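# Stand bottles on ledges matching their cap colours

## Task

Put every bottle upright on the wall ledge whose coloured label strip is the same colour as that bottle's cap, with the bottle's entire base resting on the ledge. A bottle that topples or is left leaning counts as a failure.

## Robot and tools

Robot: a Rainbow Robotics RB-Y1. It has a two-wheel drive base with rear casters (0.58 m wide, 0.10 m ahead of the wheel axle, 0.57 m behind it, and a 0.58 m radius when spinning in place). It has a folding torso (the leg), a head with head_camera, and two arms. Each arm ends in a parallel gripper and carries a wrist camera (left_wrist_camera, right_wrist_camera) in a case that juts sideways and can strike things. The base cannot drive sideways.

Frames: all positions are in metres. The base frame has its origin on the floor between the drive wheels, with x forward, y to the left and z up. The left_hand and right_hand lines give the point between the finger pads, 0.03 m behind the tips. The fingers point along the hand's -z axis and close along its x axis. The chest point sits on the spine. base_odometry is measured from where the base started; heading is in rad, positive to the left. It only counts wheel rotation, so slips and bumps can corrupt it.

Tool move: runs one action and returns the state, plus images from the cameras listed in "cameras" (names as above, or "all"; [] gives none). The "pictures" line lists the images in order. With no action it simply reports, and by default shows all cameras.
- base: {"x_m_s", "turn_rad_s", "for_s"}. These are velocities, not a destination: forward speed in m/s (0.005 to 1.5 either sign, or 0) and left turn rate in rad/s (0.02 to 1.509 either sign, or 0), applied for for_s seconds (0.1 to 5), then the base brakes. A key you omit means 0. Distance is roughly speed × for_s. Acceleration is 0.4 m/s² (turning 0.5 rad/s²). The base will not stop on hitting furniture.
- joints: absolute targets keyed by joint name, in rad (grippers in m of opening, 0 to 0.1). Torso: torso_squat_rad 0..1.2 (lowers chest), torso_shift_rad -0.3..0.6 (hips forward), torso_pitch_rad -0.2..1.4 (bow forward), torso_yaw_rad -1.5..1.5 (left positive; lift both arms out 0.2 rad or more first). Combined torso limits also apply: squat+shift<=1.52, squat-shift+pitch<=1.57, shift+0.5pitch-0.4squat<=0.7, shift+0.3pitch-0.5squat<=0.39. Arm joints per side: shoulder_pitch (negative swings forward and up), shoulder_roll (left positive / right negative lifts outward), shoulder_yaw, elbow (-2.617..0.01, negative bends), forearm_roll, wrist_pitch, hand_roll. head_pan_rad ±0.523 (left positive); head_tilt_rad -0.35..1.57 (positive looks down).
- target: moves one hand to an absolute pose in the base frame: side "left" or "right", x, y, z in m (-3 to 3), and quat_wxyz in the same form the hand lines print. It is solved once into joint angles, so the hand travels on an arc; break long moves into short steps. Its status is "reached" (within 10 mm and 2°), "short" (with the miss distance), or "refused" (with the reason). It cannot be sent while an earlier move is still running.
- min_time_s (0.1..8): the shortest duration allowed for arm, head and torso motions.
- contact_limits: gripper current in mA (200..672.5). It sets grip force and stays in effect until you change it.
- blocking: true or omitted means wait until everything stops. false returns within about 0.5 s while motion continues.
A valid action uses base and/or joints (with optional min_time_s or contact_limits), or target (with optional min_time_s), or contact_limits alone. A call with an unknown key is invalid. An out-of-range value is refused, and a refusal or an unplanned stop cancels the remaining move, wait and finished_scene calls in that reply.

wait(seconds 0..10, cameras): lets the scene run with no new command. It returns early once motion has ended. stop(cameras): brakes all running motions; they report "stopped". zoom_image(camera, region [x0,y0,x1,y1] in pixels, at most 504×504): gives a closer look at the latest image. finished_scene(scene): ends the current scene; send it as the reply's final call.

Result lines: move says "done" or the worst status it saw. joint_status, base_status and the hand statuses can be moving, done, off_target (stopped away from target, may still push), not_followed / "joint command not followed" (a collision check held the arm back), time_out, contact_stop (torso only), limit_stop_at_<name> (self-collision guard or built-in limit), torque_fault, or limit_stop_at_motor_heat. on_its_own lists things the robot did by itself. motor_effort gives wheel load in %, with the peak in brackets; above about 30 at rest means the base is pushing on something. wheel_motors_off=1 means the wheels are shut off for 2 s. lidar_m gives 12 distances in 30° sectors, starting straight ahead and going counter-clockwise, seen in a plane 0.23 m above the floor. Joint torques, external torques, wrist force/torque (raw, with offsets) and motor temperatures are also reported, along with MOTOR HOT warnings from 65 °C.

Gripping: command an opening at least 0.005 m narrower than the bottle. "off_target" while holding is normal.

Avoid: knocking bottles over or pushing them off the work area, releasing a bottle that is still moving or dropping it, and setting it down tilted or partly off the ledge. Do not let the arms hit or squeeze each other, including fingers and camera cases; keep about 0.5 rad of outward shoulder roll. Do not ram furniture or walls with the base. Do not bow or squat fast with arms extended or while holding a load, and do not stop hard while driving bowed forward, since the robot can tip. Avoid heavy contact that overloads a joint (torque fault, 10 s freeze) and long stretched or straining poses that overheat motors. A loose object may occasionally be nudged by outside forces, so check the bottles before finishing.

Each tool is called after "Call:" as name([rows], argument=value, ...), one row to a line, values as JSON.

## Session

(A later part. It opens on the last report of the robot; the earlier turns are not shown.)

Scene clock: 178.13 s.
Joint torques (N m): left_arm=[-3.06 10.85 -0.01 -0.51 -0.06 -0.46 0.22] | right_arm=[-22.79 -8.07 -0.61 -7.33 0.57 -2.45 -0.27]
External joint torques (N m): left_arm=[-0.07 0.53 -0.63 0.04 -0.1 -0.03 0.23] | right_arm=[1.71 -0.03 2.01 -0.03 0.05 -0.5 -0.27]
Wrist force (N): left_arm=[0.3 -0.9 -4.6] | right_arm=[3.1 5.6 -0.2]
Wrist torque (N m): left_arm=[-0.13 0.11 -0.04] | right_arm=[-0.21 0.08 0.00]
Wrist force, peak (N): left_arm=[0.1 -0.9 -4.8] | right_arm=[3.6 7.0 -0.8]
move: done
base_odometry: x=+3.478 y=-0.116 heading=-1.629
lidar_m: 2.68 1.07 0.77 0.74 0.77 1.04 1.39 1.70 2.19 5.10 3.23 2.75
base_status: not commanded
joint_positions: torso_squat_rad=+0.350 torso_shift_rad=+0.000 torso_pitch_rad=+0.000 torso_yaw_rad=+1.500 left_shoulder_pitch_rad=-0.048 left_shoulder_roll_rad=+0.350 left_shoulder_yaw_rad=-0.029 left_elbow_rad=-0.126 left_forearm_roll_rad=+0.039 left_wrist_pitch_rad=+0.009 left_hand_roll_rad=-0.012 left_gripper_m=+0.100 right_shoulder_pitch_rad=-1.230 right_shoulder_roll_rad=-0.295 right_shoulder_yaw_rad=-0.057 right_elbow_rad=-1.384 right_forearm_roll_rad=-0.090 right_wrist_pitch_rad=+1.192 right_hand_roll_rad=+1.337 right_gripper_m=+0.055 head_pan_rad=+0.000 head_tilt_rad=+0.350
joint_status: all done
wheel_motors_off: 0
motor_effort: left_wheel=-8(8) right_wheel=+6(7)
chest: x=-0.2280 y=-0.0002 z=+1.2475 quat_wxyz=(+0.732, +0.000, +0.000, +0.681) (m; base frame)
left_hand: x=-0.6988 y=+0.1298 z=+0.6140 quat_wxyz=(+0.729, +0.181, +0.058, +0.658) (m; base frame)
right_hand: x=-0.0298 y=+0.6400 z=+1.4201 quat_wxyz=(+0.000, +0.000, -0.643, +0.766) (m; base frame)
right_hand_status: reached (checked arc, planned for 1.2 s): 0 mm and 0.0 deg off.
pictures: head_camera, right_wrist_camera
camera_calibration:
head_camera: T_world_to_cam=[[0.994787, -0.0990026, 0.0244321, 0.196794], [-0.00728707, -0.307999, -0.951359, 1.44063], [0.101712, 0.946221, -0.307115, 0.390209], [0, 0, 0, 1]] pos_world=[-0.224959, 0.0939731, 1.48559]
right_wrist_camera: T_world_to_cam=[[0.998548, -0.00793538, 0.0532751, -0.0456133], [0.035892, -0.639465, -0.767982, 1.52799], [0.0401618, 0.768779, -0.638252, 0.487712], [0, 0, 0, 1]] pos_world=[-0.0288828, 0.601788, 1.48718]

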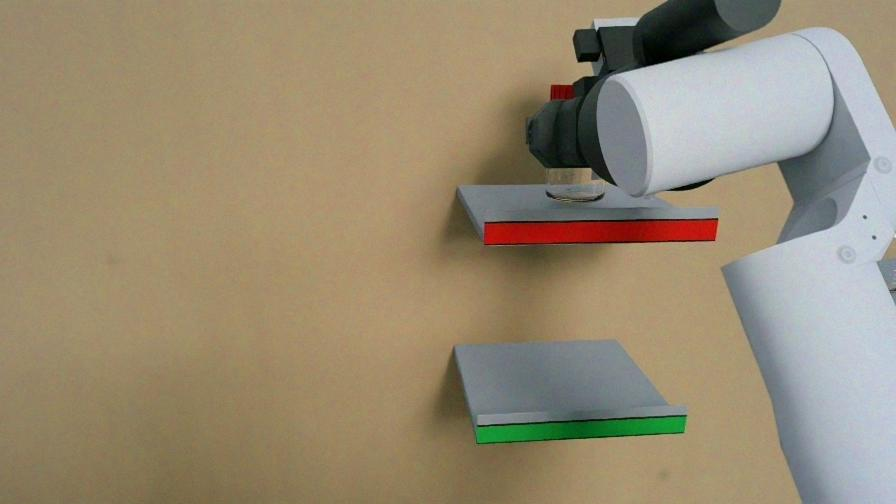

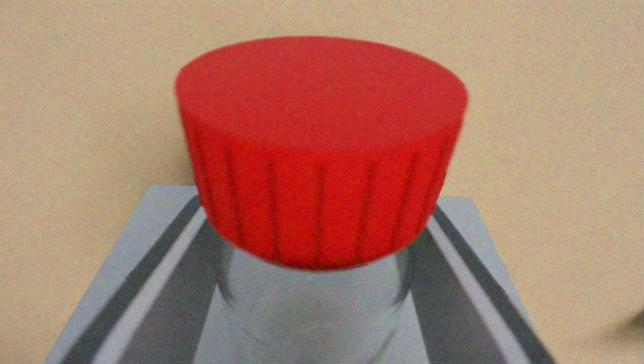

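Call:
move(target={"side": "right", "x": -0.03, "y": 0.64, "z": 1.415, "quat_wxyz": [0, 0, 0.6428, -0.766]}, min_time_s=0.6)

Call:
move(target={"side": "right", "x": -0.03, "y": 0.64, "z": 1.412, "quat_wxyz": [0, 0, 0.6428, -0.766]}, min_time_s=0.6)

Call:
move(target={"side": "right", "x": -0.03, "y": 0.64, "z": 1.409, "quat_wxyz": [0, 0, 0.6428, -0.766]}, min_time_s=0.6, cameras=["head_camera", "right_wrist_camera"])

Scene clock: 179.40 s.
Joint torques (N m): left_arm=[-2.69 10.63 0.09 -0.63 -0.16 -0.48 0.12] | right_arm=[-23.1 -8.22 -0.49 -7.64 0.71 -2.31 -0.07]
External joint torques (N m): left_arm=[0.29 0.31 -0.54 -0.08 -0.19 -0.06 0.12] | right_arm=[1.36 -0.25 2.14 -0.3 0.19 -0.37 -0.06]
Wrist force (N): left_arm=[0.2 -1.1 -4.4] | right_arm=[2.5 6.4 0.1]
Wrist torque (N m): left_arm=[-0.08 0.09 -0.04] | right_arm=[-0.24 -0.02 0.00]
Wrist force, peak (N): left_arm=[0.4 -0.9 -4.8] | right_arm=[3.8 7.2 -0.4]
move: done
base_odometry: x=+3.478 y=-0.116 heading=-1.629
lidar_m: 2.68 1.06 0.77 0.74 0.77 1.04 1.40 1.70 2.19 5.10 3.22 2.75
base_status: not commanded
joint_positions: torso_squat_rad=+0.350 torso_shift_rad=+0.000 torso_pitch_rad=+0.000 torso_yaw_rad=+1.500 left_shoulder_pitch_rad=-0.048 left_shoulder_roll_rad=+0.350 left_shoulder_yaw_rad=-0.029 left_elbow_rad=-0.126 left_forearm_roll_rad=+0.039 left_wrist_pitch_rad=+0.009 left_hand_roll_rad=-0.012 left_gripper_m=+0.100 right_shoulder_pitch_rad=-1.216 right_shoulder_roll_rad=-0.291 right_shoulder_yaw_rad=-0.055 right_elbow_rad=-1.394 right_forearm_roll_rad=-0.087 right_wrist_pitch_rad=+1.187 right_hand_roll_rad=+1.335 right_gripper_m=+0.055 head_pan_rad=+0.000 head_tilt_rad=+0.350
joint_status: all done
wheel_motors_off: 0
motor_effort: left_wheel=-7(8) right_wheel=+6(7)
chest: x=-0.2280 y=-0.0002 z=+1.2475 quat_wxyz=(+0.732, +0.000, +0.000, +0.681) (m; base frame)
left_hand: x=-0.6988 y=+0.1298 z=+0.6140 quat_wxyz=(+0.729, +0.181, +0.058, +0.658) (m; base frame)
right_hand: x=-0.0298 y=+0.6400 z=+1.4152 quat_wxyz=(+0.000, +0.000, -0.643, +0.766) (m; base frame)
right_hand_status: reached (checked arc, planned for 0.6 s): 0 mm and 0.0 deg off.
pictures: none

Scene clock: 180.33 s.
Joint torques (N m): left_arm=[-2.9 10.29 0.16 -0.56 -0.14 -0.42 0.27] | right_arm=[-18.32 -6.4 0.36 -4.79 0.3 -0.72 -0.22]
External joint torques (N m): left_arm=[0.08 -0.03 -0.46 -0.01 -0.18 0 0.28] | right_arm=[6.1 1.53 3 2.56 -0.22 1.22 -0.21]
Wrist force (N): left_arm=[0.2 -0.9 -4.5] | right_arm=[3.0 0.0 2.6]
Wrist torque (N m): left_arm=[-0.12 0.08 -0.04] | right_arm=[-0.47 0.03 0.04]
Wrist force, peak (N): left_arm=[0.3 -1.0 -4.8] | right_arm=[3.2 6.5 0.0]
move: done
base_odometry: x=+3.478 y=-0.116 heading=-1.629
lidar_m: 2.68 1.06 0.77 0.74 0.78 1.04 1.39 1.70 2.19 5.10 3.22 2.76
base_status: not commanded
joint_positions: torso_squat_rad=+0.350 torso_shift_rad=+0.000 torso_pitch_rad=+0.000 torso_yaw_rad=+1.500 left_shoulder_pitch_rad=-0.048 left_shoulder_roll_rad=+0.350 left_shoulder_yaw_rad=-0.029 left_elbow_rad=-0.126 left_forearm_roll_rad=+0.039 left_wrist_pitch_rad=+0.009 left_hand_roll_rad=-0.012 left_gripper_m=+0.100 right_shoulder_pitch_rad=-1.208 right_shoulder_roll_rad=-0.290 right_shoulder_yaw_rad=-0.054 right_elbow_rad=-1.400 right_forearm_roll_rad=-0.085 right_wrist_pitch_rad=+1.183 right_hand_roll_rad=+1.334 right_gripper_m=+0.055 head_pan_rad=+0.000 head_tilt_rad=+0.350
joint_status: all done
wheel_motors_off: 0
motor_effort: left_wheel=-8(8) right_wheel=+5(7)
chest: x=-0.2280 y=-0.0002 z=+1.2475 quat_wxyz=(+0.732, +0.000, +0.000, +0.681) (m; base frame)
left_hand: x=-0.6988 y=+0.1298 z=+0.6140 quat_wxyz=(+0.729, +0.181, +0.058, +0.658) (m; base frame)
right_hand: x=-0.0299 y=+0.6398 z=+1.4133 quat_wxyz=(+0.000, +0.000, -0.644, +0.765) (m; base frame)
right_hand_status: reached (checked arc, planned for 0.6 s): 1 mm and 0.1 deg off.
pictures: none

Scene clock: 181.27 s.
Joint torques (N m): left_arm=[-3.07 10.84 0.02 -0.31 -0.08 -0.44 0.33] | right_arm=[-13.57 -4.27 1.37 -1.83 -0.3 1.03 0.16]
External joint torques (N m): left_arm=[-0.07 0.52 -0.6 0.25 -0.11 -0.01 0.33] | right_arm=[10.82 3.62 4.02 5.53 -0.83 2.97 0.17]
Wrist force (N): left_arm=[0.1 -1.0 -4.7] | right_arm=[1.7 -7.6 5.7]
Wrist torque (N m): left_arm=[-0.11 0.08 -0.03] | right_arm=[-0.65 0.01 -0.03]
Wrist force, peak (N): left_arm=[0.1 -0.9 -4.8] | right_arm=[3.9 -8.0 6.5]
move: done
base_odometry: x=+3.478 y=-0.116 heading=-1.629
lidar_m: 2.68 1.06 0.77 0.74 0.77 1.04 1.40 1.70 2.20 5.10 3.22 2.76
base_status: not commanded
joint_positions: torso_squat_rad=+0.350 torso_shift_rad=+0.000 torso_pitch_rad=+0.000 torso_yaw_rad=+1.500 left_shoulder_pitch_rad=-0.048 left_shoulder_roll_rad=+0.350 left_shoulder_yaw_rad=-0.029 left_elbow_rad=-0.126 left_forearm_roll_rad=+0.039 left_wrist_pitch_rad=+0.009 left_hand_roll_rad=-0.012 left_gripper_m=+0.100 right_shoulder_pitch_rad=-1.200 right_shoulder_roll_rad=-0.288 right_shoulder_yaw_rad=-0.052 right_elbow_rad=-1.406 right_forearm_roll_rad=-0.083 right_wrist_pitch_rad=+1.179 right_hand_roll_rad=+1.334 right_gripper_m=+0.055 head_pan_rad=+0.000 head_tilt_rad=+0.350
joint_status: all done
wheel_motors_off: 0
motor_effort: left_wheel=-8(8) right_wheel=+5(7)
chest: x=-0.2280 y=-0.0004 z=+1.2475 quat_wxyz=(+0.732, +0.000, +0.000, +0.681) (m; base frame)
left_hand: x=-0.6988 y=+0.1298 z=+0.6140 quat_wxyz=(+0.729, +0.181, +0.058, +0.658) (m; base frame)
right_hand: x=-0.0299 y=+0.6394 z=+1.4117 quat_wxyz=(+0.000, +0.000, -0.645, +0.764) (m; base frame)
right_hand_status: reached (checked arc, planned for 0.6 s): 3 mm and 0.3 deg off.
pictures: head_camera, right_wrist_camera
camera_calibration:
head_camera: T_world_to_cam=[[0.994788, -0.0990061, 0.0243888, 0.196829], [-0.00728401, -0.307576, -0.951496, 1.44071], [0.101705, 0.946359, -0.306694, 0.389854], [0, 0, 0, 1]] pos_world=[-0.224959, 0.0936718, 1.48559]
right_wrist_camera: T_world_to_cam=[[0.998534, -0.00795221, 0.0535429, -0.0454501], [0.0362927, -0.635532, -0.771221, 1.5232], [0.0401611, 0.772033, -0.634312, 0.475214], [0, 0, 0, 1]] pos_world=[-0.0289826, 0.600799, 1.47859]

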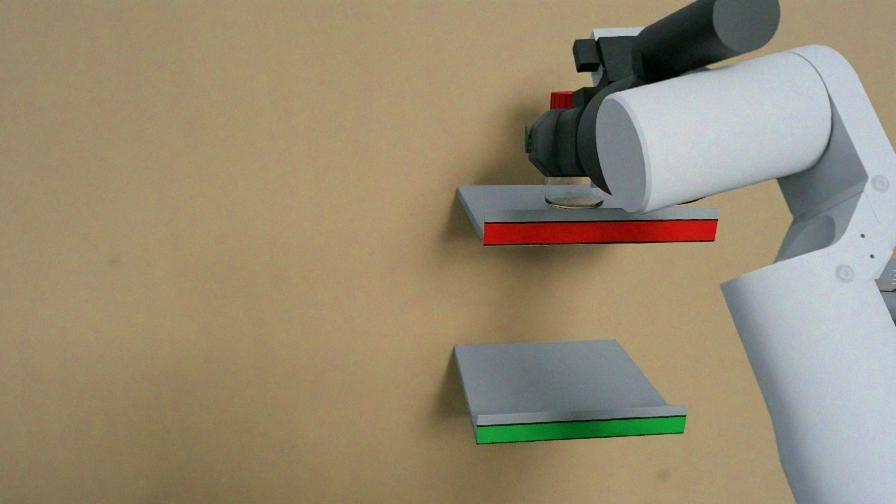

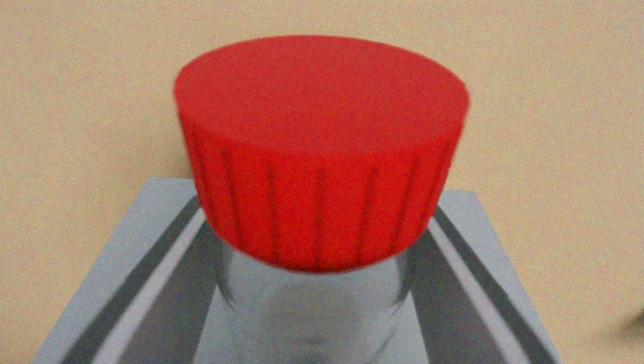

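Call:
move(joints={"right_gripper_m": 0.09}, cameras=["head_camera", "right_wrist_camera"])

Call:
move(target={"side": "right", "x": -0.03, "y": 0.635, "z": 1.45, "quat_wxyz": [0, 0, 0.6428, -0.766]}, min_time_s=1.0)

Call:
move(target={"side": "right", "x": -0.03, "y": 0.55, "z": 1.46, "quat_wxyz": [0, 0, 0.6428, -0.766]}, min_time_s=1.2, cameras=["head_camera", "right_wrist_camera"])

Scene clock: 182.57 s.
Joint torques (N m): left_arm=[-2.91 10.47 0.31 -0.49 -0.14 -0.47 0.2] | right_arm=[-21.5 -7.26 -0.37 -6.29 0.34 -1.49 -0.13]
External joint torques (N m): left_arm=[0.07 0.15 -0.31 0.06 -0.17 -0.04 0.2] | right_arm=[2.9 0.63 2.28 1.09 -0.18 0.46 -0.12]
Wrist force (N): left_arm=[-0.1 -1.2 -4.5] | right_arm=[2.6 4.6 -0.8]
Wrist torque (N m): left_arm=[-0.08 0.05 -0.04] | right_arm=[-0.32 0.00 0.03]
Wrist force, peak (N): left_arm=[0.1 -0.9 -4.8] | right_arm=[2.2 -8.1 5.9]
move: done
base_odometry: x=+3.478 y=-0.116 heading=-1.629
lidar_m: 2.67 1.06 0.77 0.74 0.77 1.04 1.40 1.70 2.18 5.10 3.22 2.76
base_status: not commanded
joint_positions: torso_squat_rad=+0.350 torso_shift_rad=+0.000 torso_pitch_rad=+0.000 torso_yaw_rad=+1.500 left_shoulder_pitch_rad=-0.048 left_shoulder_roll_rad=+0.350 left_shoulder_yaw_rad=-0.029 left_elbow_rad=-0.126 left_forearm_roll_rad=+0.039 left_wrist_pitch_rad=+0.009 left_hand_roll_rad=-0.012 left_gripper_m=+0.100 right_shoulder_pitch_rad=-1.198 right_shoulder_roll_rad=-0.287 right_shoulder_yaw_rad=-0.052 right_elbow_rad=-1.405 right_forearm_roll_rad=-0.083 right_wrist_pitch_rad=+1.180 right_hand_roll_rad=+1.334 right_gripper_m=+0.090 head_pan_rad=+0.000 head_tilt_rad=+0.350
joint_status: all done
wheel_motors_off: 0
motor_effort: left_wheel=-8(8) right_wheel=+6(6)
chest: x=-0.2280 y=-0.0002 z=+1.2475 quat_wxyz=(+0.732, +0.000, +0.000, +0.681) (m; base frame)
left_hand: x=-0.6988 y=+0.1298 z=+0.6140 quat_wxyz=(+0.729, +0.181, +0.058, +0.658) (m; base frame)
right_hand: x=-0.0298 y=+0.6400 z=+1.4095 quat_wxyz=(+0.000, +0.000, -0.643, +0.766) (m; base frame)
pictures: head_camera, right_wrist_camera
camera_calibration:
head_camera: T_world_to_cam=[[0.994788, -0.0989983, 0.0244201, 0.196812], [-0.00728421, -0.307879, -0.951398, 1.44068], [0.101705, 0.946261, -0.306995, 0.390026], [0, 0, 0, 1]] pos_world=[-0.224959, 0.0939727, 1.48559]
right_wrist_camera: T_world_to_cam=[[0.998541, -0.00799122, 0.0534083, -0.0452078], [0.0359927, -0.638819, -0.768515, 1.52011], [0.0402596, 0.769316, -0.637599, 0.479676], [0, 0, 0, 1]] pos_world=[-0.0288825, 0.60169, 1.47648]

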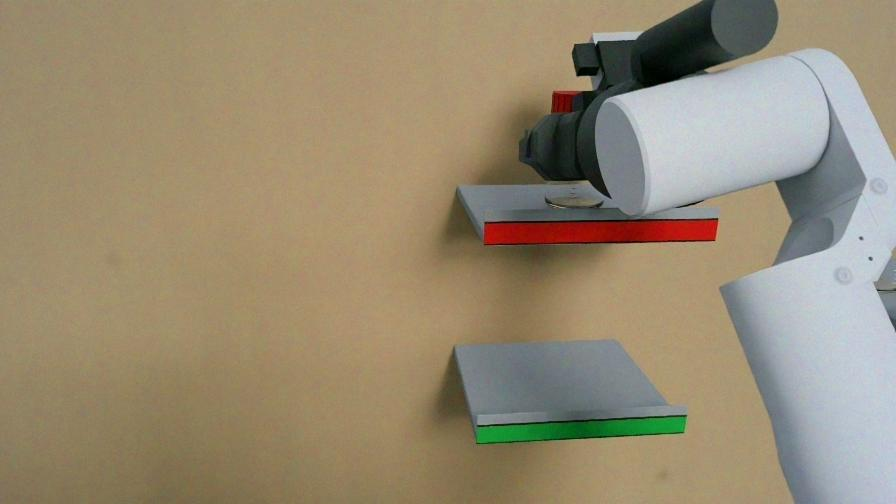

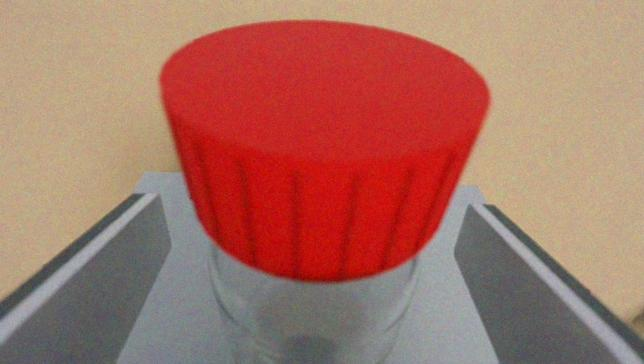

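Scene clock: 183.90 s.
Joint torques (N m): left_arm=[-2.79 10.72 0.09 -0.43 -0.16 -0.51 0.27] | right_arm=[-25 -9.98 -3.05 -5.85 0.24 -1.64 0.32]
External joint torques (N m): left_arm=[0.2 0.4 -0.53 0.12 -0.19 -0.09 0.28] | right_arm=[-0.48 -1.68 -0.51 1.13 -0.27 0.3 0.33]
Wrist force (N): left_arm=[0.2 -0.8 -4.4] | right_arm=[2.6 4.5 -0.2]
Wrist torque (N m): left_arm=[-0.13 0.09 -0.04] | right_arm=[-0.30 -0.02 -0.16]
Wrist force, peak (N): left_arm=[0.3 -1.1 -4.8] | right_arm=[3.4 5.2 -0.1]
move: done
base_odometry: x=+3.478 y=-0.116 heading=-1.629
lidar_m: 2.68 1.06 0.77 0.74 0.77 1.04 1.40 1.70 2.19 5.10 3.22 2.75
base_status: not commanded
joint_positions: torso_squat_rad=+0.350 torso_shift_rad=+0.000 torso_pitch_rad=+0.000 torso_yaw_rad=+1.500 left_shoulder_pitch_rad=-0.048 left_shoulder_roll_rad=+0.350 left_shoulder_yaw_rad=-0.029 left_elbow_rad=-0.126 left_forearm_roll_rad=+0.039 left_wrist_pitch_rad=+0.009 left_hand_roll_rad=-0.012 left_gripper_m=+0.100 right_shoulder_pitch_rad=-1.309 right_shoulder_roll_rad=-0.315 right_shoulder_yaw_rad=-0.070 right_elbow_rad=-1.350 right_forearm_roll_rad=-0.106 right_wrist_pitch_rad=+1.238 right_hand_roll_rad=+1.346 right_gripper_m=+0.090 head_pan_rad=+0.000 head_tilt_rad=+0.350
joint_status: all done
wheel_motors_off: 0
motor_effort: left_wheel=-8(8) right_wheel=+6(7)
chest: x=-0.2280 y=-0.0002 z=+1.2475 quat_wxyz=(+0.732, +0.000, +0.000, +0.681) (m; base frame)
left_hand: x=-0.6988 y=+0.1298 z=+0.6140 quat_wxyz=(+0.729, +0.181, +0.058, +0.658) (m; base frame)
right_hand: x=-0.0302 y=+0.6349 z=+1.4499 quat_wxyz=(+0.000, +0.000, -0.643, +0.766) (m; base frame)
right_hand_status: reached (checked arc, planned for 1.0 s): 0 mm and 0.0 deg off.
pictures: none

Scene clock: 185.43 s.
Joint torques (N m): left_arm=[-3.23 10.8 0.03 -0.51 -0.03 -0.56 0.22] | right_arm=[-19.73 -9.14 -3.31 -4.05 0.33 -1.84 -0.06]
External joint torques (N m): left_arm=[-0.24 0.48 -0.59 0.04 -0.07 -0.13 0.23] | right_arm=[1.89 -1.97 -0.53 0.36 -0.2 0.1 -0.05]
Wrist force (N): left_arm=[0.3 -1.0 -4.7] | right_arm=[3.6 4.9 -0.3]
Wrist torque (N m): left_arm=[-0.12 0.10 -0.03] | right_arm=[-0.33 0.15 0.06]
Wrist force, peak (N): left_arm=[0.3 -1.0 -4.7] | right_arm=[4.7 5.0 -0.2]
move: done
base_odometry: x=+3.478 y=-0.116 heading=-1.629
lidar_m: 2.68 1.06 0.77 0.74 0.77 1.05 1.40 1.70 2.20 5.10 3.22 2.75
base_status: not commanded
joint_positions: torso_squat_rad=+0.350 torso_shift_rad=+0.000 torso_pitch_rad=+0.000 torso_yaw_rad=+1.500 left_shoulder_pitch_rad=-0.048 left_shoulder_roll_rad=+0.350 left_shoulder_yaw_rad=-0.029 left_elbow_rad=-0.126 left_forearm_roll_rad=+0.039 left_wrist_pitch_rad=+0.009 left_hand_roll_rad=-0.012 left_gripper_m=+0.100 right_shoulder_pitch_rad=-1.204 right_shoulder_roll_rad=-0.327 right_shoulder_yaw_rad=-0.075 right_elbow_rad=-1.789 right_forearm_roll_rad=-0.121 right_wrist_pitch_rad=+1.573 right_hand_roll_rad=+1.315 right_gripper_m=+0.090 head_pan_rad=+0.000 head_tilt_rad=+0.350
joint_status: all done
wheel_motors_off: 0
motor_effort: left_wheel=-8(8) right_wheel=+6(7)
chest: x=-0.2280 y=-0.0002 z=+1.2475 quat_wxyz=(+0.732, +0.000, +0.000, +0.681) (m; base frame)
left_hand: x=-0.6988 y=+0.1298 z=+0.6140 quat_wxyz=(+0.729, +0.181, +0.058, +0.658) (m; base frame)
right_hand: x=-0.0303 y=+0.5508 z=+1.4602 quat_wxyz=(+0.000, +0.000, -0.643, +0.766) (m; base frame)
right_hand_status: reached (checked arc, planned for 1.2 s): 1 mm and 0.0 deg off.
pictures: head_camera, right_wrist_camera
camera_calibration:
head_camera: T_world_to_cam=[[0.994788, -0.098996, 0.0244186, 0.196814], [-0.00729451, -0.307968, -0.951369, 1.44064], [0.101702, 0.946232, -0.307085, 0.390162], [0, 0, 0, 1]] pos_world=[-0.224959, 0.093973, 1.48559]
right_wrist_camera: T_world_to_cam=[[0.998515, -0.00737652, 0.0539684, -0.0493057], [0.0367934, -0.639249, -0.768119, 1.50182], [0.0401653, 0.768964, -0.638029, 0.581543], [0, 0, 0, 1]] pos_world=[-0.0293825, 0.51249, 1.52728]

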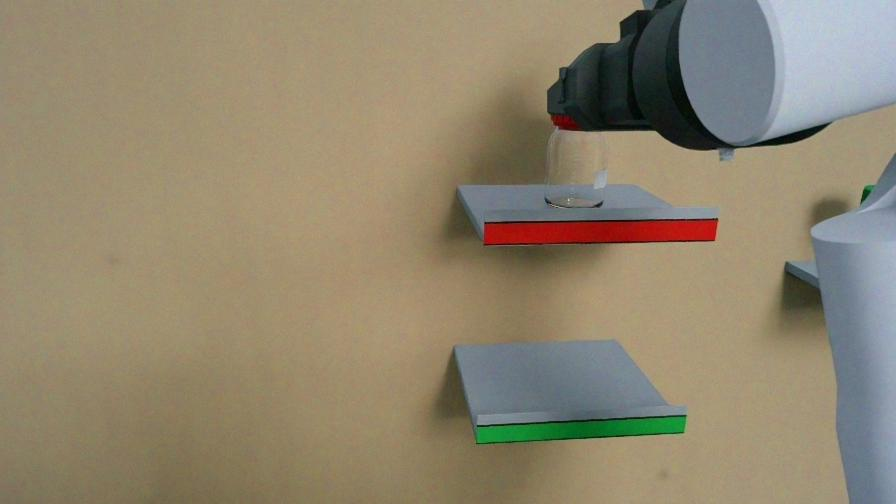

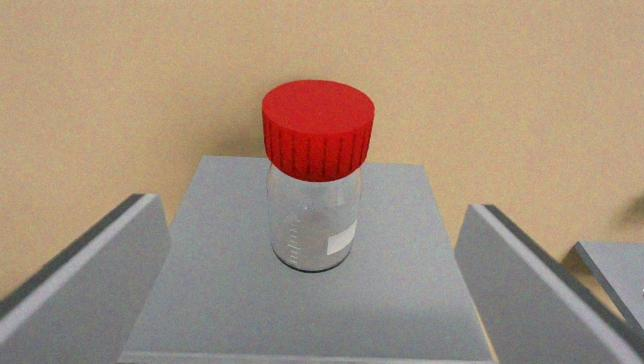

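Call:
move(target={"side": "right", "x": -0.01, "y": 0.45, "z": 1.40, "quat_wxyz": [0, 0, 0.6428, -0.766]}, min_time_s=1.2)

Call:
move(base={"x_m_s": 0.25, "for_s": 1.3667}, joints={"right_gripper_m": 0.1})

Call:
move(target={"side": "right", "x": -0.01, "y": 0.45, "z": 1.34, "quat_wxyz": [0, 0, 0.6428, -0.766]}, min_time_s=1.0, cameras=["head_camera", "right_wrist_camera"])

Scene clock: 188.57 s.
Joint torques (N m): left_arm=[-3.01 10.84 -0.16 -0.41 -0.21 -0.39 0.17] | right_arm=[-15.94 -5.69 -3.51 -2.06 0.29 -1.78 -0.19]
External joint torques (N m): left_arm=[-0.03 0.52 -0.79 0.14 -0.24 0.03 0.17] | right_arm=[1.33 0.09 -1.12 0.09 -0.21 0.14 -0.19]
Wrist force (N): left_arm=[0.1 -1.0 -4.3] | right_arm=[2.4 4.3 -0.8]
Wrist torque (N m): left_arm=[-0.11 0.08 -0.03] | right_arm=[-0.22 -0.01 -0.05]
Wrist force, peak (N): left_arm=[0.4 -1.1 -4.8] | right_arm=[4.2 5.4 -0.2]
move: done
base_odometry: x=+3.478 y=-0.116 heading=-1.629
lidar_m: 2.68 1.06 0.78 0.74 0.78 1.04 1.39 1.70 2.19 5.10 3.22 2.76
base_status: not commanded
joint_positions: torso_squat_rad=+0.350 torso_shift_rad=+0.000 torso_pitch_rad=+0.000 torso_yaw_rad=+1.500 left_shoulder_pitch_rad=-0.048 left_shoulder_roll_rad=+0.350 left_shoulder_yaw_rad=-0.029 left_elbow_rad=-0.126 left_forearm_roll_rad=+0.039 left_wrist_pitch_rad=+0.009 left_hand_roll_rad=-0.012 left_gripper_m=+0.100 right_shoulder_pitch_rad=-0.911 right_shoulder_roll_rad=-0.325 right_shoulder_yaw_rad=-0.102 right_elbow_rad=-2.345 right_forearm_roll_rad=-0.160 right_wrist_pitch_rad=+1.837 right_hand_roll_rad=+1.297 right_gripper_m=+0.090 head_pan_rad=+0.000 head_tilt_rad=+0.350
joint_status: all done
wheel_motors_off: 0
motor_effort: left_wheel=-8(8) right_wheel=+6(7)
chest: x=-0.2280 y=-0.0002 z=+1.2475 quat_wxyz=(+0.732, +0.000, +0.000, +0.681) (m; base frame)
left_hand: x=-0.6988 y=+0.1298 z=+0.6140 quat_wxyz=(+0.729, +0.181, +0.058, +0.658) (m; base frame)
right_hand: x=-0.0101 y=+0.4500 z=+1.4001 quat_wxyz=(+0.000, +0.000, -0.643, +0.766) (m; base frame)
right_hand_status: reached (checked arc, planned for 1.2 s): 0 mm and 0.0 deg off.
pictures: none

Scene clock: 190.87 s.
Joint torques (N m): left_arm=[-3.04 11.79 -0.1 -0.56 -0.03 -0.42 0.23] | right_arm=[-15.96 -5.9 -2.47 -2.08 0.43 -1.97 -0.04]
External joint torques (N m): left_arm=[-0.05 1.47 -0.72 -0.01 -0.06 0 0.24] | right_arm=[1.31 -0.12 -0.09 0.07 -0.08 -0.05 -0.03]
Wrist force (N): left_arm=[-0.1 -0.9 -4.4] | right_arm=[3.0 4.6 0.3]
Wrist torque (N m): left_arm=[-0.11 0.05 -0.03] | right_arm=[-0.26 0.02 -0.03]
Wrist force, peak (N): left_arm=[0.1 -0.5 -5.0] | right_arm=[3.4 5.5 -0.3]
move: done
base_odometry: x=+3.459 y=-0.458 heading=-1.629
lidar_m: 2.34 1.07 0.77 0.74 0.77 1.06 1.36 2.02 2.85 5.10 2.79 2.41
base_status: done (sent for 1.37 of 1.37 s)
joint_positions: torso_squat_rad=+0.350 torso_shift_rad=+0.000 torso_pitch_rad=+0.000 torso_yaw_rad=+1.500 left_shoulder_pitch_rad=-0.048 left_shoulder_roll_rad=+0.350 left_shoulder_yaw_rad=-0.029 left_elbow_rad=-0.126 left_forearm_roll_rad=+0.039 left_wrist_pitch_rad=+0.009 left_hand_roll_rad=-0.012 left_gripper_m=+0.100 right_shoulder_pitch_rad=-0.911 right_shoulder_roll_rad=-0.324 right_shoulder_yaw_rad=-0.102 right_elbow_rad=-2.345 right_forearm_roll_rad=-0.160 right_wrist_pitch_rad=+1.837 right_hand_roll_rad=+1.297 right_gripper_m=+0.100 head_pan_rad=+0.000 head_tilt_rad=+0.350
joint_status: all done
wheel_motors_off: 0
motor_effort: left_wheel=-8(35) right_wheel=+2(24)
chest: x=-0.2279 y=-0.0002 z=+1.2475 quat_wxyz=(+0.732, +0.000, +0.000, +0.681) (m; base frame)
left_hand: x=-0.6986 y=+0.1297 z=+0.6140 quat_wxyz=(+0.729, +0.181, +0.058, +0.658) (m; base frame)
right_hand: x=-0.0100 y=+0.4500 z=+1.4000 quat_wxyz=(+0.000, +0.000, -0.643, +0.766) (m; base frame)
pictures: none

Scene clock: 192.20 s.
Joint torques (N m): left_arm=[-3.07 11.85 0.1 -0.57 -0.13 -0.39 0.16] | right_arm=[-14.44 -4.19 0 -3.29 0.39 -2.02 0.09]
External joint torques (N m): left_arm=[-0.09 1.54 -0.52 -0.02 -0.17 0.03 0.17] | right_arm=[1.35 0.53 2.51 0.35 -0.15 -0.09 0.09]
Wrist force (N): left_arm=[0.0 -0.9 -4.8] | right_arm=[3.0 5.1 0.5]
Wrist torque (N m): left_arm=[-0.11 0.08 -0.05] | right_arm=[-0.32 0.03 -0.16]
Wrist force, peak (N): left_arm=[0.2 -0.8 -4.9] | right_arm=[3.3 5.2 -0.4]
move: done
base_odometry: x=+3.459 y=-0.458 heading=-1.629
lidar_m: 2.33 1.06 0.77 0.74 0.77 1.06 1.37 2.02 2.86 5.10 2.79 2.41
base_status: not commanded
joint_positions: torso_squat_rad=+0.350 torso_shift_rad=+0.000 torso_pitch_rad=+0.000 torso_yaw_rad=+1.500 left_shoulder_pitch_rad=-0.048 left_shoulder_roll_rad=+0.350 left_shoulder_yaw_rad=-0.029 left_elbow_rad=-0.126 left_forearm_roll_rad=+0.039 left_wrist_pitch_rad=+0.009 left_hand_roll_rad=-0.012 left_gripper_m=+0.100 right_shoulder_pitch_rad=-0.667 right_shoulder_roll_rad=-0.280 right_shoulder_yaw_rad=-0.036 right_elbow_rad=-2.429 right_forearm_roll_rad=-0.101 right_wrist_pitch_rad=+1.675 right_hand_roll_rad=+1.301 right_gripper_m=+0.100 head_pan_rad=+0.000 head_tilt_rad=+0.350
joint_status: all done
wheel_motors_off: 0
motor_effort: left_wheel=-8(9) right_wheel=+3(3)
chest: x=-0.2279 y=-0.0002 z=+1.2475 quat_wxyz=(+0.732, +0.000, +0.000, +0.681) (m; base frame)
left_hand: x=-0.6986 y=+0.1297 z=+0.6140 quat_wxyz=(+0.729, +0.181, +0.058, +0.658) (m; base frame)
right_hand: x=-0.0100 y=+0.4496 z=+1.3403 quat_wxyz=(+0.000, +0.000, -0.642, +0.767) (m; base frame)
right_hand_status: reached (checked arc, planned for 1.0 s): 0 mm and 0.1 deg off.
pictures: head_camera, right_wrist_camera
camera_calibration:
head_camera: T_world_to_cam=[[0.994787, -0.0990276, 0.0243244, 0.196857], [-0.00739331, -0.307958, -0.951371, 1.44063], [0.101703, 0.946232, -0.307085, 0.390151], [0, 0, 0, 1]] pos_world=[-0.224859, 0.0939731, 1.48559]
right_wrist_camera: T_world_to_cam=[[0.998523, -0.00736549, 0.0538317, -0.0636607], [0.0365925, -0.641215, -0.766488, 1.34298], [0.0401632, 0.767326, -0.639998, 0.585263], [0, 0, 0, 1]] pos_world=[-0.00908255, 0.411584, 1.40738]

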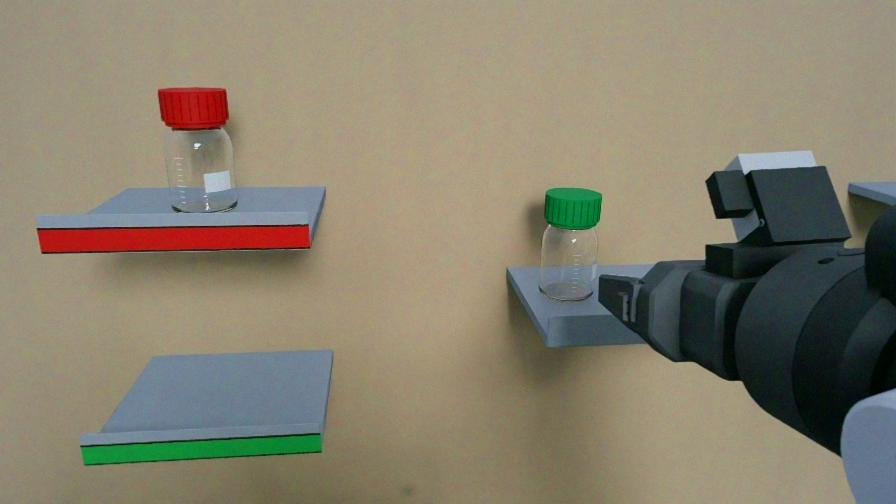

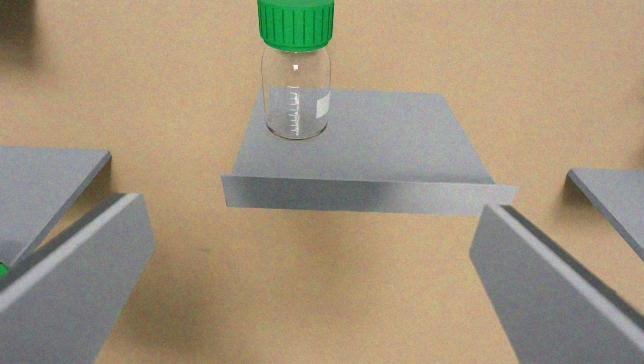

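Call:
move(target={"side": "right", "x": -0.0255, "y": 0.55, "z": 1.335, "quat_wxyz": [0, 0, 0.6428, -0.766]}, min_time_s=1.0)

Call:
move(target={"side": "right", "x": -0.0255, "y": 0.6, "z": 1.327, "quat_wxyz": [0, 0, 0.6428, -0.766]}, min_time_s=0.8)

Call:
move(target={"side": "right", "x": -0.0255, "y": 0.645, "z": 1.3175, "quat_wxyz": [0, 0, 0.6428, -0.766]}, min_time_s=0.8, cameras=["head_camera", "right_wrist_camera"])

Call:
move(joints={"right_gripper_m": 0.035}, cameras=["right_wrist_camera"])

Call:
move(target={"side": "right", "x": -0.0255, "y": 0.64, "z": 1.35, "quat_wxyz": [0, 0, 0.6428, -0.766]}, min_time_s=1.0)

Call:
move(target={"side": "right", "x": -0.0255, "y": 0.56, "z": 1.37, "quat_wxyz": [0, 0, 0.6428, -0.766]}, min_time_s=1.2)

Call:
move(target={"side": "right", "x": -0.0255, "y": 0.45, "z": 1.36, "quat_wxyz": [0, 0, 0.6428, -0.766]}, min_time_s=1.2, cameras=["head_camera", "right_wrist_camera"])

Scene clock: 194.97 s.
Joint torques (N m): left_arm=[-2.89 12.04 0.2 -0.49 -0.21 -0.53 0.31] | right_arm=[-19.2 -5.08 -0.46 -5.52 0.53 -1.62 -0.1]
External joint torques (N m): left_arm=[0.1 1.72 -0.42 0.06 -0.24 -0.11 0.31] | right_arm=[0.54 0.12 2.52 0.69 -0.06 0.3 -0.09]
Wrist force (N): left_arm=[0.1 -0.9 -4.5] | right_arm=[2.8 4.6 -0.2]
Wrist torque (N m): left_arm=[-0.10 0.09 -0.04] | right_arm=[-0.28 0.02 0.03]
Wrist force, peak (N): left_arm=[-0.1 -1.0 -4.9] | right_arm=[3.3 5.6 0.2]
move: done
base_odometry: x=+3.459 y=-0.458 heading=-1.629
lidar_m: 2.34 1.07 0.77 0.74 0.77 1.06 1.37 2.02 2.85 5.10 2.80 2.40
base_status: not commanded
joint_positions: torso_squat_rad=+0.350 torso_shift_rad=+0.000 torso_pitch_rad=+0.000 torso_yaw_rad=+1.500 left_shoulder_pitch_rad=-0.048 left_shoulder_roll_rad=+0.350 left_shoulder_yaw_rad=-0.029 left_elbow_rad=-0.126 left_forearm_roll_rad=+0.039 left_wrist_pitch_rad=+0.009 left_hand_roll_rad=-0.012 left_gripper_m=+0.100 right_shoulder_pitch_rad=-0.795 right_shoulder_roll_rad=-0.251 right_shoulder_yaw_rad=+0.010 right_elbow_rad=-1.988 right_forearm_roll_rad=-0.041 right_wrist_pitch_rad=+1.358 right_hand_roll_rad=+1.296 right_gripper_m=+0.100 head_pan_rad=+0.000 head_tilt_rad=+0.350
joint_status: all done
wheel_motors_off: 0
motor_effort: left_wheel=-8(9) right_wheel=+2(4)
chest: x=-0.2279 y=-0.0002 z=+1.2475 quat_wxyz=(+0.732, +0.000, +0.000, +0.681) (m; base frame)
left_hand: x=-0.6986 y=+0.1297 z=+0.6140 quat_wxyz=(+0.729, +0.181, +0.058, +0.658) (m; base frame)
right_hand: x=-0.0253 y=+0.5500 z=+1.3350 quat_wxyz=(+0.000, +0.000, -0.643, +0.766) (m; base frame)
right_hand_status: reached (checked arc, planned for 1.0 s): 0 mm and 0.0 deg off.
pictures: none

Scene clock: 196.10 s.
Joint torques (N m): left_arm=[-3.11 11.91 0.2 -0.52 -0.06 -0.54 0.16] | right_arm=[-21.56 -6.09 -3.08 -6.23 0.52 -1.89 0.01]
External joint torques (N m): left_arm=[-0.13 1.59 -0.43 0.03 -0.1 -0.11 0.17] | right_arm=[0.19 -0.17 -0.04 1.16 -0.06 0.03 0.02]
Wrist force (N): left_arm=[0.3 -0.6 -4.3] | right_arm=[2.9 4.5 0.5]
Wrist torque (N m): left_arm=[-0.15 0.11 -0.02] | right_arm=[-0.22 0.10 -0.11]
Wrist force, peak (N): left_arm=[-0.2 -1.1 -4.8] | right_arm=[2.9 5.8 -0.8]
move: done
base_odometry: x=+3.459 y=-0.458 heading=-1.629
lidar_m: 2.33 1.07 0.77 0.74 0.78 1.07 1.36 2.03 2.86 5.10 2.79 2.41
base_status: not commanded
joint_positions: torso_squat_rad=+0.350 torso_shift_rad=+0.000 torso_pitch_rad=+0.000 torso_yaw_rad=+1.500 left_shoulder_pitch_rad=-0.048 left_shoulder_roll_rad=+0.350 left_shoulder_yaw_rad=-0.029 left_elbow_rad=-0.126 left_forearm_roll_rad=+0.039 left_wrist_pitch_rad=+0.009 left_hand_roll_rad=-0.012 left_gripper_m=+0.100 right_shoulder_pitch_rad=-0.872 right_shoulder_roll_rad=-0.248 right_shoulder_yaw_rad=+0.007 right_elbow_rad=-1.738 right_forearm_roll_rad=-0.039 right_wrist_pitch_rad=+1.185 right_hand_roll_rad=+1.299 right_gripper_m=+0.100 head_pan_rad=+0.000 head_tilt_rad=+0.350
joint_status: all done
wheel_motors_off: 0
motor_effort: left_wheel=-8(9) right_wheel=+4(4)
chest: x=-0.2279 y=-0.0002 z=+1.2475 quat_wxyz=(+0.732, +0.000, +0.000, +0.681) (m; base frame)
left_hand: x=-0.6986 y=+0.1297 z=+0.6140 quat_wxyz=(+0.729, +0.181, +0.058, +0.658) (m; base frame)
right_hand: x=-0.0255 y=+0.6000 z=+1.3270 quat_wxyz=(+0.000, +0.000, -0.643, +0.766) (m; base frame)
right_hand_status: reached (checked arc, planned for 0.8 s): 0 mm and 0.0 deg off.
pictures: none

Scene clock: 197.23 s.
Joint torques (N m): left_arm=[-3.21 11.59 -0.09 -0.64 -0.04 -0.42 0.22] | right_arm=[-23.03 -6.92 -3.1 -7.4 0.39 -1.64 0.1]
External joint torques (N m): left_arm=[-0.23 1.27 -0.71 -0.09 -0.08 0.01 0.22] | right_arm=[0.59 -0.21 -0.16 1 -0.18 0.28 0.11]
Wrist force (N): left_arm=[0.1 -0.9 -4.5] | right_arm=[2.9 4.4 -0.5]
Wrist torque (N m): left_arm=[-0.14 0.08 -0.03] | right_arm=[-0.23 0.03 -0.18]
Wrist force, peak (N): left_arm=[0.1 -1.1 -4.8] | right_arm=[4.1 5.5 -0.5]
move: done
base_odometry: x=+3.459 y=-0.458 heading=-1.629
lidar_m: 2.33 1.06 0.77 0.74 0.77 1.06 1.37 2.02 2.86 5.09 2.79 2.40
base_status: not commanded
joint_positions: torso_squat_rad=+0.350 torso_shift_rad=+0.000 torso_pitch_rad=+0.000 torso_yaw_rad=+1.500 left_shoulder_pitch_rad=-0.048 left_shoulder_roll_rad=+0.350 left_shoulder_yaw_rad=-0.029 left_elbow_rad=-0.126 left_forearm_roll_rad=+0.039 left_wrist_pitch_rad=+0.009 left_hand_roll_rad=-0.012 left_gripper_m=+0.100 right_shoulder_pitch_rad=-0.962 right_shoulder_roll_rad=-0.247 right_shoulder_yaw_rad=+0.004 right_elbow_rad=-1.478 right_forearm_roll_rad=-0.038 right_wrist_pitch_rad=+1.015 right_hand_roll_rad=+1.300 right_gripper_m=+0.100 head_pan_rad=+0.000 head_tilt_rad=+0.350
joint_status: all done
wheel_motors_off: 0
motor_effort: left_wheel=-8(8) right_wheel=+3(5)
chest: x=-0.2279 y=-0.0002 z=+1.2475 quat_wxyz=(+0.732, +0.000, +0.000, +0.681) (m; base frame)
left_hand: x=-0.6986 y=+0.1297 z=+0.6140 quat_wxyz=(+0.729, +0.181, +0.058, +0.658) (m; base frame)
right_hand: x=-0.0256 y=+0.6449 z=+1.3175 quat_wxyz=(+0.000, +0.000, -0.643, +0.766) (m; base frame)
right_hand_status: reached (checked arc, planned for 0.8 s): 0 mm and 0.0 deg off.
pictures: head_camera, right_wrist_camera
camera_calibration:
head_camera: T_world_to_cam=[[0.994787, -0.0990276, 0.0243244, 0.196857], [-0.00739331, -0.307958, -0.951371, 1.44063], [0.101703, 0.946232, -0.307085, 0.390151], [0, 0, 0, 1]] pos_world=[-0.224859, 0.0939731, 1.48559]
right_wrist_camera: T_world_to_cam=[[0.998519, -0.007573, 0.0538794, -0.0453601], [0.0365936, -0.63936, -0.768036, 1.4522], [0.0402647, 0.76887, -0.638136, 0.418079], [0, 0, 0, 1]] pos_world=[-0.0246823, 0.606689, 1.38458]

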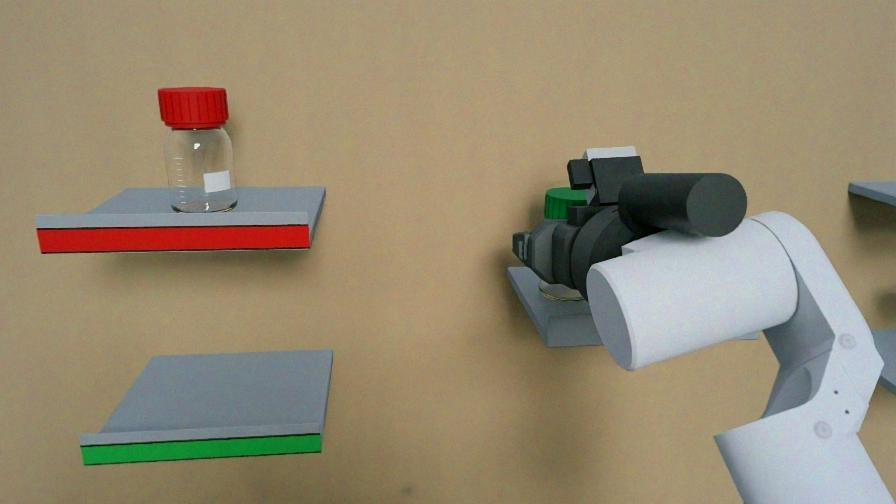

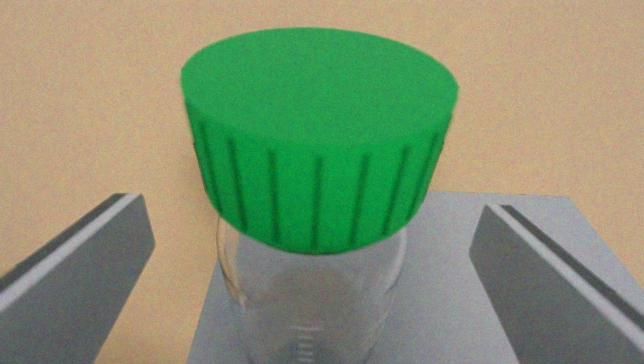

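Scene clock: 198.50 s.
Joint torques (N m): left_arm=[-3.02 11.88 -0.13 -0.62 -0.13 -0.53 0.36] | right_arm=[-22.85 -6.73 -3.85 -7.19 0.55 -1.77 0.07]
External joint torques (N m): left_arm=[-0.04 1.56 -0.76 -0.07 -0.16 -0.11 0.37] | right_arm=[0.77 -0.02 -0.91 1.2 -0.02 0.15 0.08]
Wrist force (N): left_arm=[0.1 -1.2 -4.2] | right_arm=[3.2 4.3 -0.9]
Wrist torque (N m): left_arm=[-0.08 0.08 -0.04] | right_arm=[-0.22 0.13 -0.13]
Wrist force, peak (N): left_arm=[0.1 -0.9 -5.0] | right_arm=[3.6 4.8 -0.2]
move: off_target
base_odometry: x=+3.459 y=-0.458 heading=-1.629
lidar_m: 2.33 1.06 0.77 0.74 0.77 1.06 1.37 2.02 2.86 5.10 2.79 2.41
base_status: not commanded
joint_positions: torso_squat_rad=+0.350 torso_shift_rad=+0.000 torso_pitch_rad=+0.000 torso_yaw_rad=+1.500 left_shoulder_pitch_rad=-0.048 left_shoulder_roll_rad=+0.350 left_shoulder_yaw_rad=-0.029 left_elbow_rad=-0.126 left_forearm_roll_rad=+0.039 left_wrist_pitch_rad=+0.009 left_hand_roll_rad=-0.012 left_gripper_m=+0.100 right_shoulder_pitch_rad=-0.962 right_shoulder_roll_rad=-0.247 right_shoulder_yaw_rad=+0.004 right_elbow_rad=-1.478 right_forearm_roll_rad=-0.038 right_wrist_pitch_rad=+1.015 right_hand_roll_rad=+1.300 right_gripper_m=+0.055 head_pan_rad=+0.000 head_tilt_rad=+0.350
joint_status: right_gripper_m off_target (ended at +0.055, target +0.035)
wheel_motors_off: 0
motor_effort: left_wheel=-8(8) right_wheel=+3(5)
chest: x=-0.2279 y=-0.0002 z=+1.2475 quat_wxyz=(+0.732, +0.000, +0.000, +0.681) (m; base frame)
left_hand: x=-0.6986 y=+0.1297 z=+0.6140 quat_wxyz=(+0.729, +0.181, +0.058, +0.658) (m; base frame)
right_hand: x=-0.0256 y=+0.6449 z=+1.3175 quat_wxyz=(+0.000, +0.000, -0.643, +0.766) (m; base frame)
pictures: right_wrist_camera
camera_calibration:
right_wrist_camera: T_world_to_cam=[[0.998519, -0.007573, 0.0538794, -0.0453601], [0.0365936, -0.63936, -0.768036, 1.4522], [0.0402647, 0.76887, -0.638136, 0.418079], [0, 0, 0, 1]] pos_world=[-0.0246823, 0.606689, 1.38458]

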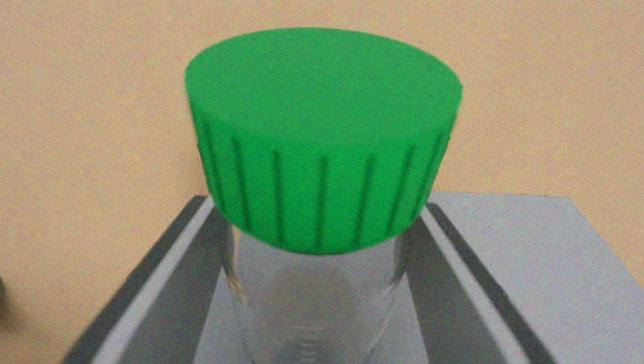

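Scene clock: 199.83 s.
Joint torques (N m): left_arm=[-3.42 12.06 0.03 -0.58 -0.08 -0.49 0.32] | right_arm=[-24.39 -8.82 -3.89 -7.89 0.39 -1.92 0.07]
External joint torques (N m): left_arm=[-0.44 1.74 -0.6 -0.03 -0.11 -0.06 0.33] | right_arm=[-0.63 -1.75 -0.92 0.03 -0.18 0.01 0.08]
Wrist force (N): left_arm=[0.0 -0.9 -4.5] | right_arm=[3.1 5.3 -0.2]
Wrist torque (N m): left_arm=[-0.13 0.07 -0.03] | right_arm=[-0.19 0.04 -0.12]
Wrist force, peak (N): left_arm=[0.0 -0.9 -4.7] | right_arm=[3.0 6.8 -0.4]
move: done
base_odometry: x=+3.459 y=-0.458 heading=-1.629
lidar_m: 2.34 1.07 0.78 0.74 0.77 1.06 1.37 2.02 2.85 5.10 2.79 2.41
base_status: not commanded
joint_positions: torso_squat_rad=+0.350 torso_shift_rad=+0.000 torso_pitch_rad=+0.000 torso_yaw_rad=+1.500 left_shoulder_pitch_rad=-0.048 left_shoulder_roll_rad=+0.350 left_shoulder_yaw_rad=-0.029 left_elbow_rad=-0.126 left_forearm_roll_rad=+0.039 left_wrist_pitch_rad=+0.009 left_hand_roll_rad=-0.012 left_gripper_m=+0.100 right_shoulder_pitch_rad=-1.025 right_shoulder_roll_rad=-0.265 right_shoulder_yaw_rad=-0.011 right_elbow_rad=-1.491 right_forearm_roll_rad=-0.059 right_wrist_pitch_rad=+1.088 right_hand_roll_rad=+1.307 right_gripper_m=+0.055 head_pan_rad=+0.000 head_tilt_rad=+0.350
joint_status: all done
wheel_motors_off: 0
motor_effort: left_wheel=-8(8) right_wheel=+3(4)
chest: x=-0.2279 y=-0.0002 z=+1.2475 quat_wxyz=(+0.732, +0.000, +0.000, +0.681) (m; base frame)
left_hand: x=-0.6986 y=+0.1297 z=+0.6140 quat_wxyz=(+0.729, +0.181, +0.058, +0.658) (m; base frame)
right_hand: x=-0.0260 y=+0.6398 z=+1.3491 quat_wxyz=(+0.000, +0.000, -0.644, +0.765) (m; base frame)
right_hand_status: reached (checked arc, planned for 1.0 s): 1 mm and 0.2 deg off.
pictures: none

Scene clock: 201.37 s.
Joint torques (N m): left_arm=[-2.96 11.53 -0.28 -0.59 -0.1 -0.45 0.18] | right_arm=[-19.52 -7.71 -3.82 -6 0.68 -2.06 -0.23]
External joint torques (N m): left_arm=[0.02 1.22 -0.91 -0.04 -0.13 -0.02 0.18] | right_arm=[1.27 -1.67 -0.76 -0.18 0.09 -0.14 -0.22]
Wrist force (N): left_arm=[0.2 -0.8 -4.4] | right_arm=[3.7 5.9 -0.7]
Wrist torque (N m): left_arm=[-0.13 0.10 -0.05] | right_arm=[-0.20 0.17 0.00]
Wrist force, peak (N): left_arm=[0.0 -0.8 -4.7] | right_arm=[4.0 7.0 -0.8]
move: done
base_odometry: x=+3.459 y=-0.458 heading=-1.629
lidar_m: 2.34 1.07 0.77 0.74 0.77 1.06 1.37 2.02 2.86 5.10 2.79 2.41
base_status: not commanded
joint_positions: torso_squat_rad=+0.350 torso_shift_rad=+0.000 torso_pitch_rad=+0.000 torso_yaw_rad=+1.500 left_shoulder_pitch_rad=-0.048 left_shoulder_roll_rad=+0.350 left_shoulder_yaw_rad=-0.029 left_elbow_rad=-0.126 left_forearm_roll_rad=+0.039 left_wrist_pitch_rad=+0.009 left_hand_roll_rad=-0.012 left_gripper_m=+0.100 right_shoulder_pitch_rad=-0.921 right_shoulder_roll_rad=-0.277 right_shoulder_yaw_rad=-0.016 right_elbow_rad=-1.905 right_forearm_roll_rad=-0.072 right_wrist_pitch_rad=+1.401 right_hand_roll_rad=+1.298 right_gripper_m=+0.055 head_pan_rad=+0.000 head_tilt_rad=+0.350
joint_status: all done
wheel_motors_off: 0
motor_effort: left_wheel=-8(8) right_wheel=+4(4)
chest: x=-0.2279 y=-0.0002 z=+1.2475 quat_wxyz=(+0.732, +0.000, +0.000, +0.681) (m; base frame)
left_hand: x=-0.6986 y=+0.1297 z=+0.6140 quat_wxyz=(+0.729, +0.181, +0.058, +0.658) (m; base frame)
right_hand: x=-0.0258 y=+0.5605 z=+1.3700 quat_wxyz=(+0.000, +0.000, -0.643, +0.766) (m; base frame)
right_hand_status: reached (checked arc, planned for 1.2 s): 1 mm and 0.0 deg off.
pictures: none

Scene clock: 202.90 s.
Joint torques (N m): left_arm=[-3.28 11.75 -0.11 -0.29 -0.04 -0.43 0.3] | right_arm=[-15.81 -5.38 -0.29 -3.36 0.61 -2.34 -0.2]
External joint torques (N m): left_arm=[-0.3 1.43 -0.74 0.26 -0.07 0 0.3] | right_arm=[0.6 -0.76 2.36 -0.29 0.03 -0.43 -0.19]
Wrist force (N): left_arm=[0.2 -0.8 -4.3] | right_arm=[2.9 6.0 -0.5]
Wrist torque (N m): left_arm=[-0.13 0.11 -0.02] | right_arm=[-0.21 0.10 -0.02]
Wrist force, peak (N): left_arm=[0.3 -1.1 -4.7] | right_arm=[4.0 6.9 -0.8]
move: done
base_odometry: x=+3.459 y=-0.458 heading=-1.629
lidar_m: 2.33 1.07 0.78 0.73 0.77 1.06 1.37 2.02 2.86 5.10 2.80 2.41
base_status: not commanded
joint_positions: torso_squat_rad=+0.350 torso_shift_rad=+0.000 torso_pitch_rad=+0.000 torso_yaw_rad=+1.500 left_shoulder_pitch_rad=-0.048 left_shoulder_roll_rad=+0.350 left_shoulder_yaw_rad=-0.029 left_elbow_rad=-0.126 left_forearm_roll_rad=+0.039 left_wrist_pitch_rad=+0.009 left_hand_roll_rad=-0.012 left_gripper_m=+0.100 right_shoulder_pitch_rad=-0.766 right_shoulder_roll_rad=-0.276 right_shoulder_yaw_rad=-0.003 right_elbow_rad=-2.404 right_forearm_roll_rad=-0.071 right_wrist_pitch_rad=+1.746 right_hand_roll_rad=+1.272 right_gripper_m=+0.055 head_pan_rad=+0.000 head_tilt_rad=+0.350
joint_status: all done
wheel_motors_off: 0
motor_effort: left_wheel=-8(8) right_wheel=+3(5)
chest: x=-0.2279 y=-0.0002 z=+1.2475 quat_wxyz=(+0.732, +0.000, +0.000, +0.681) (m; base frame)
left_hand: x=-0.6986 y=+0.1297 z=+0.6140 quat_wxyz=(+0.729, +0.181, +0.058, +0.658) (m; base frame)
right_hand: x=-0.0254 y=+0.4500 z=+1.3600 quat_wxyz=(+0.000, +0.000, -0.643, +0.766) (m; base frame)
right_hand_status: reached (checked arc, planned for 1.2 s): 0 mm and 0.0 deg off.
pictures: head_camera, right_wrist_camera
camera_calibration:
head_camera: T_world_to_cam=[[0.994787, -0.0990276, 0.0243244, 0.196857], [-0.00739331, -0.307958, -0.951371, 1.44063], [0.101703, 0.946232, -0.307085, 0.390151], [0, 0, 0, 1]] pos_world=[-0.224859, 0.0939731, 1.48559]
right_wrist_camera: T_world_to_cam=[[0.998545, -0.00787654, 0.0533539, -0.0484496], [0.0359958, -0.639357, -0.768067, 1.36025], [0.0401619, 0.76887, -0.638143, 0.595052], [0, 0, 0, 1]] pos_world=[-0.0244827, 0.411789, 1.42708]

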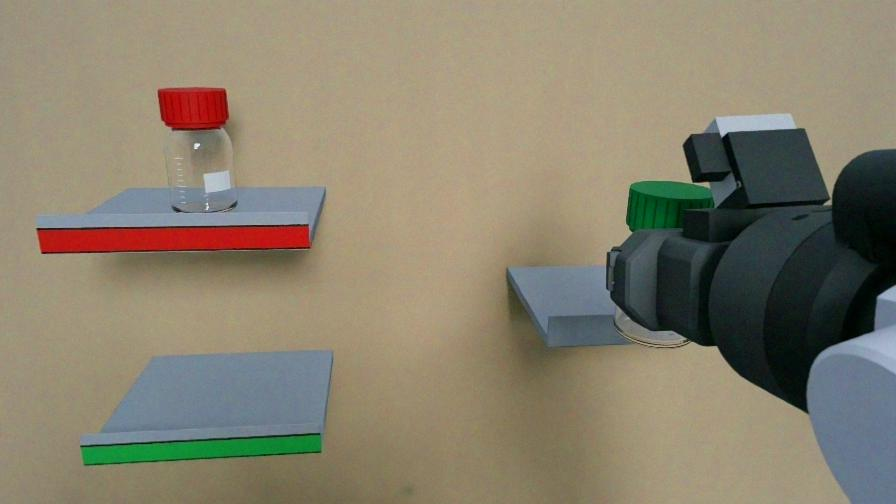

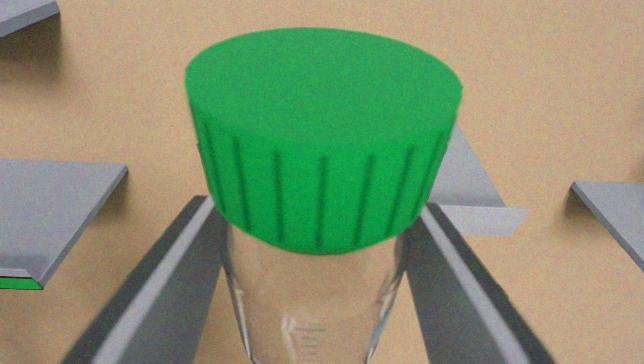

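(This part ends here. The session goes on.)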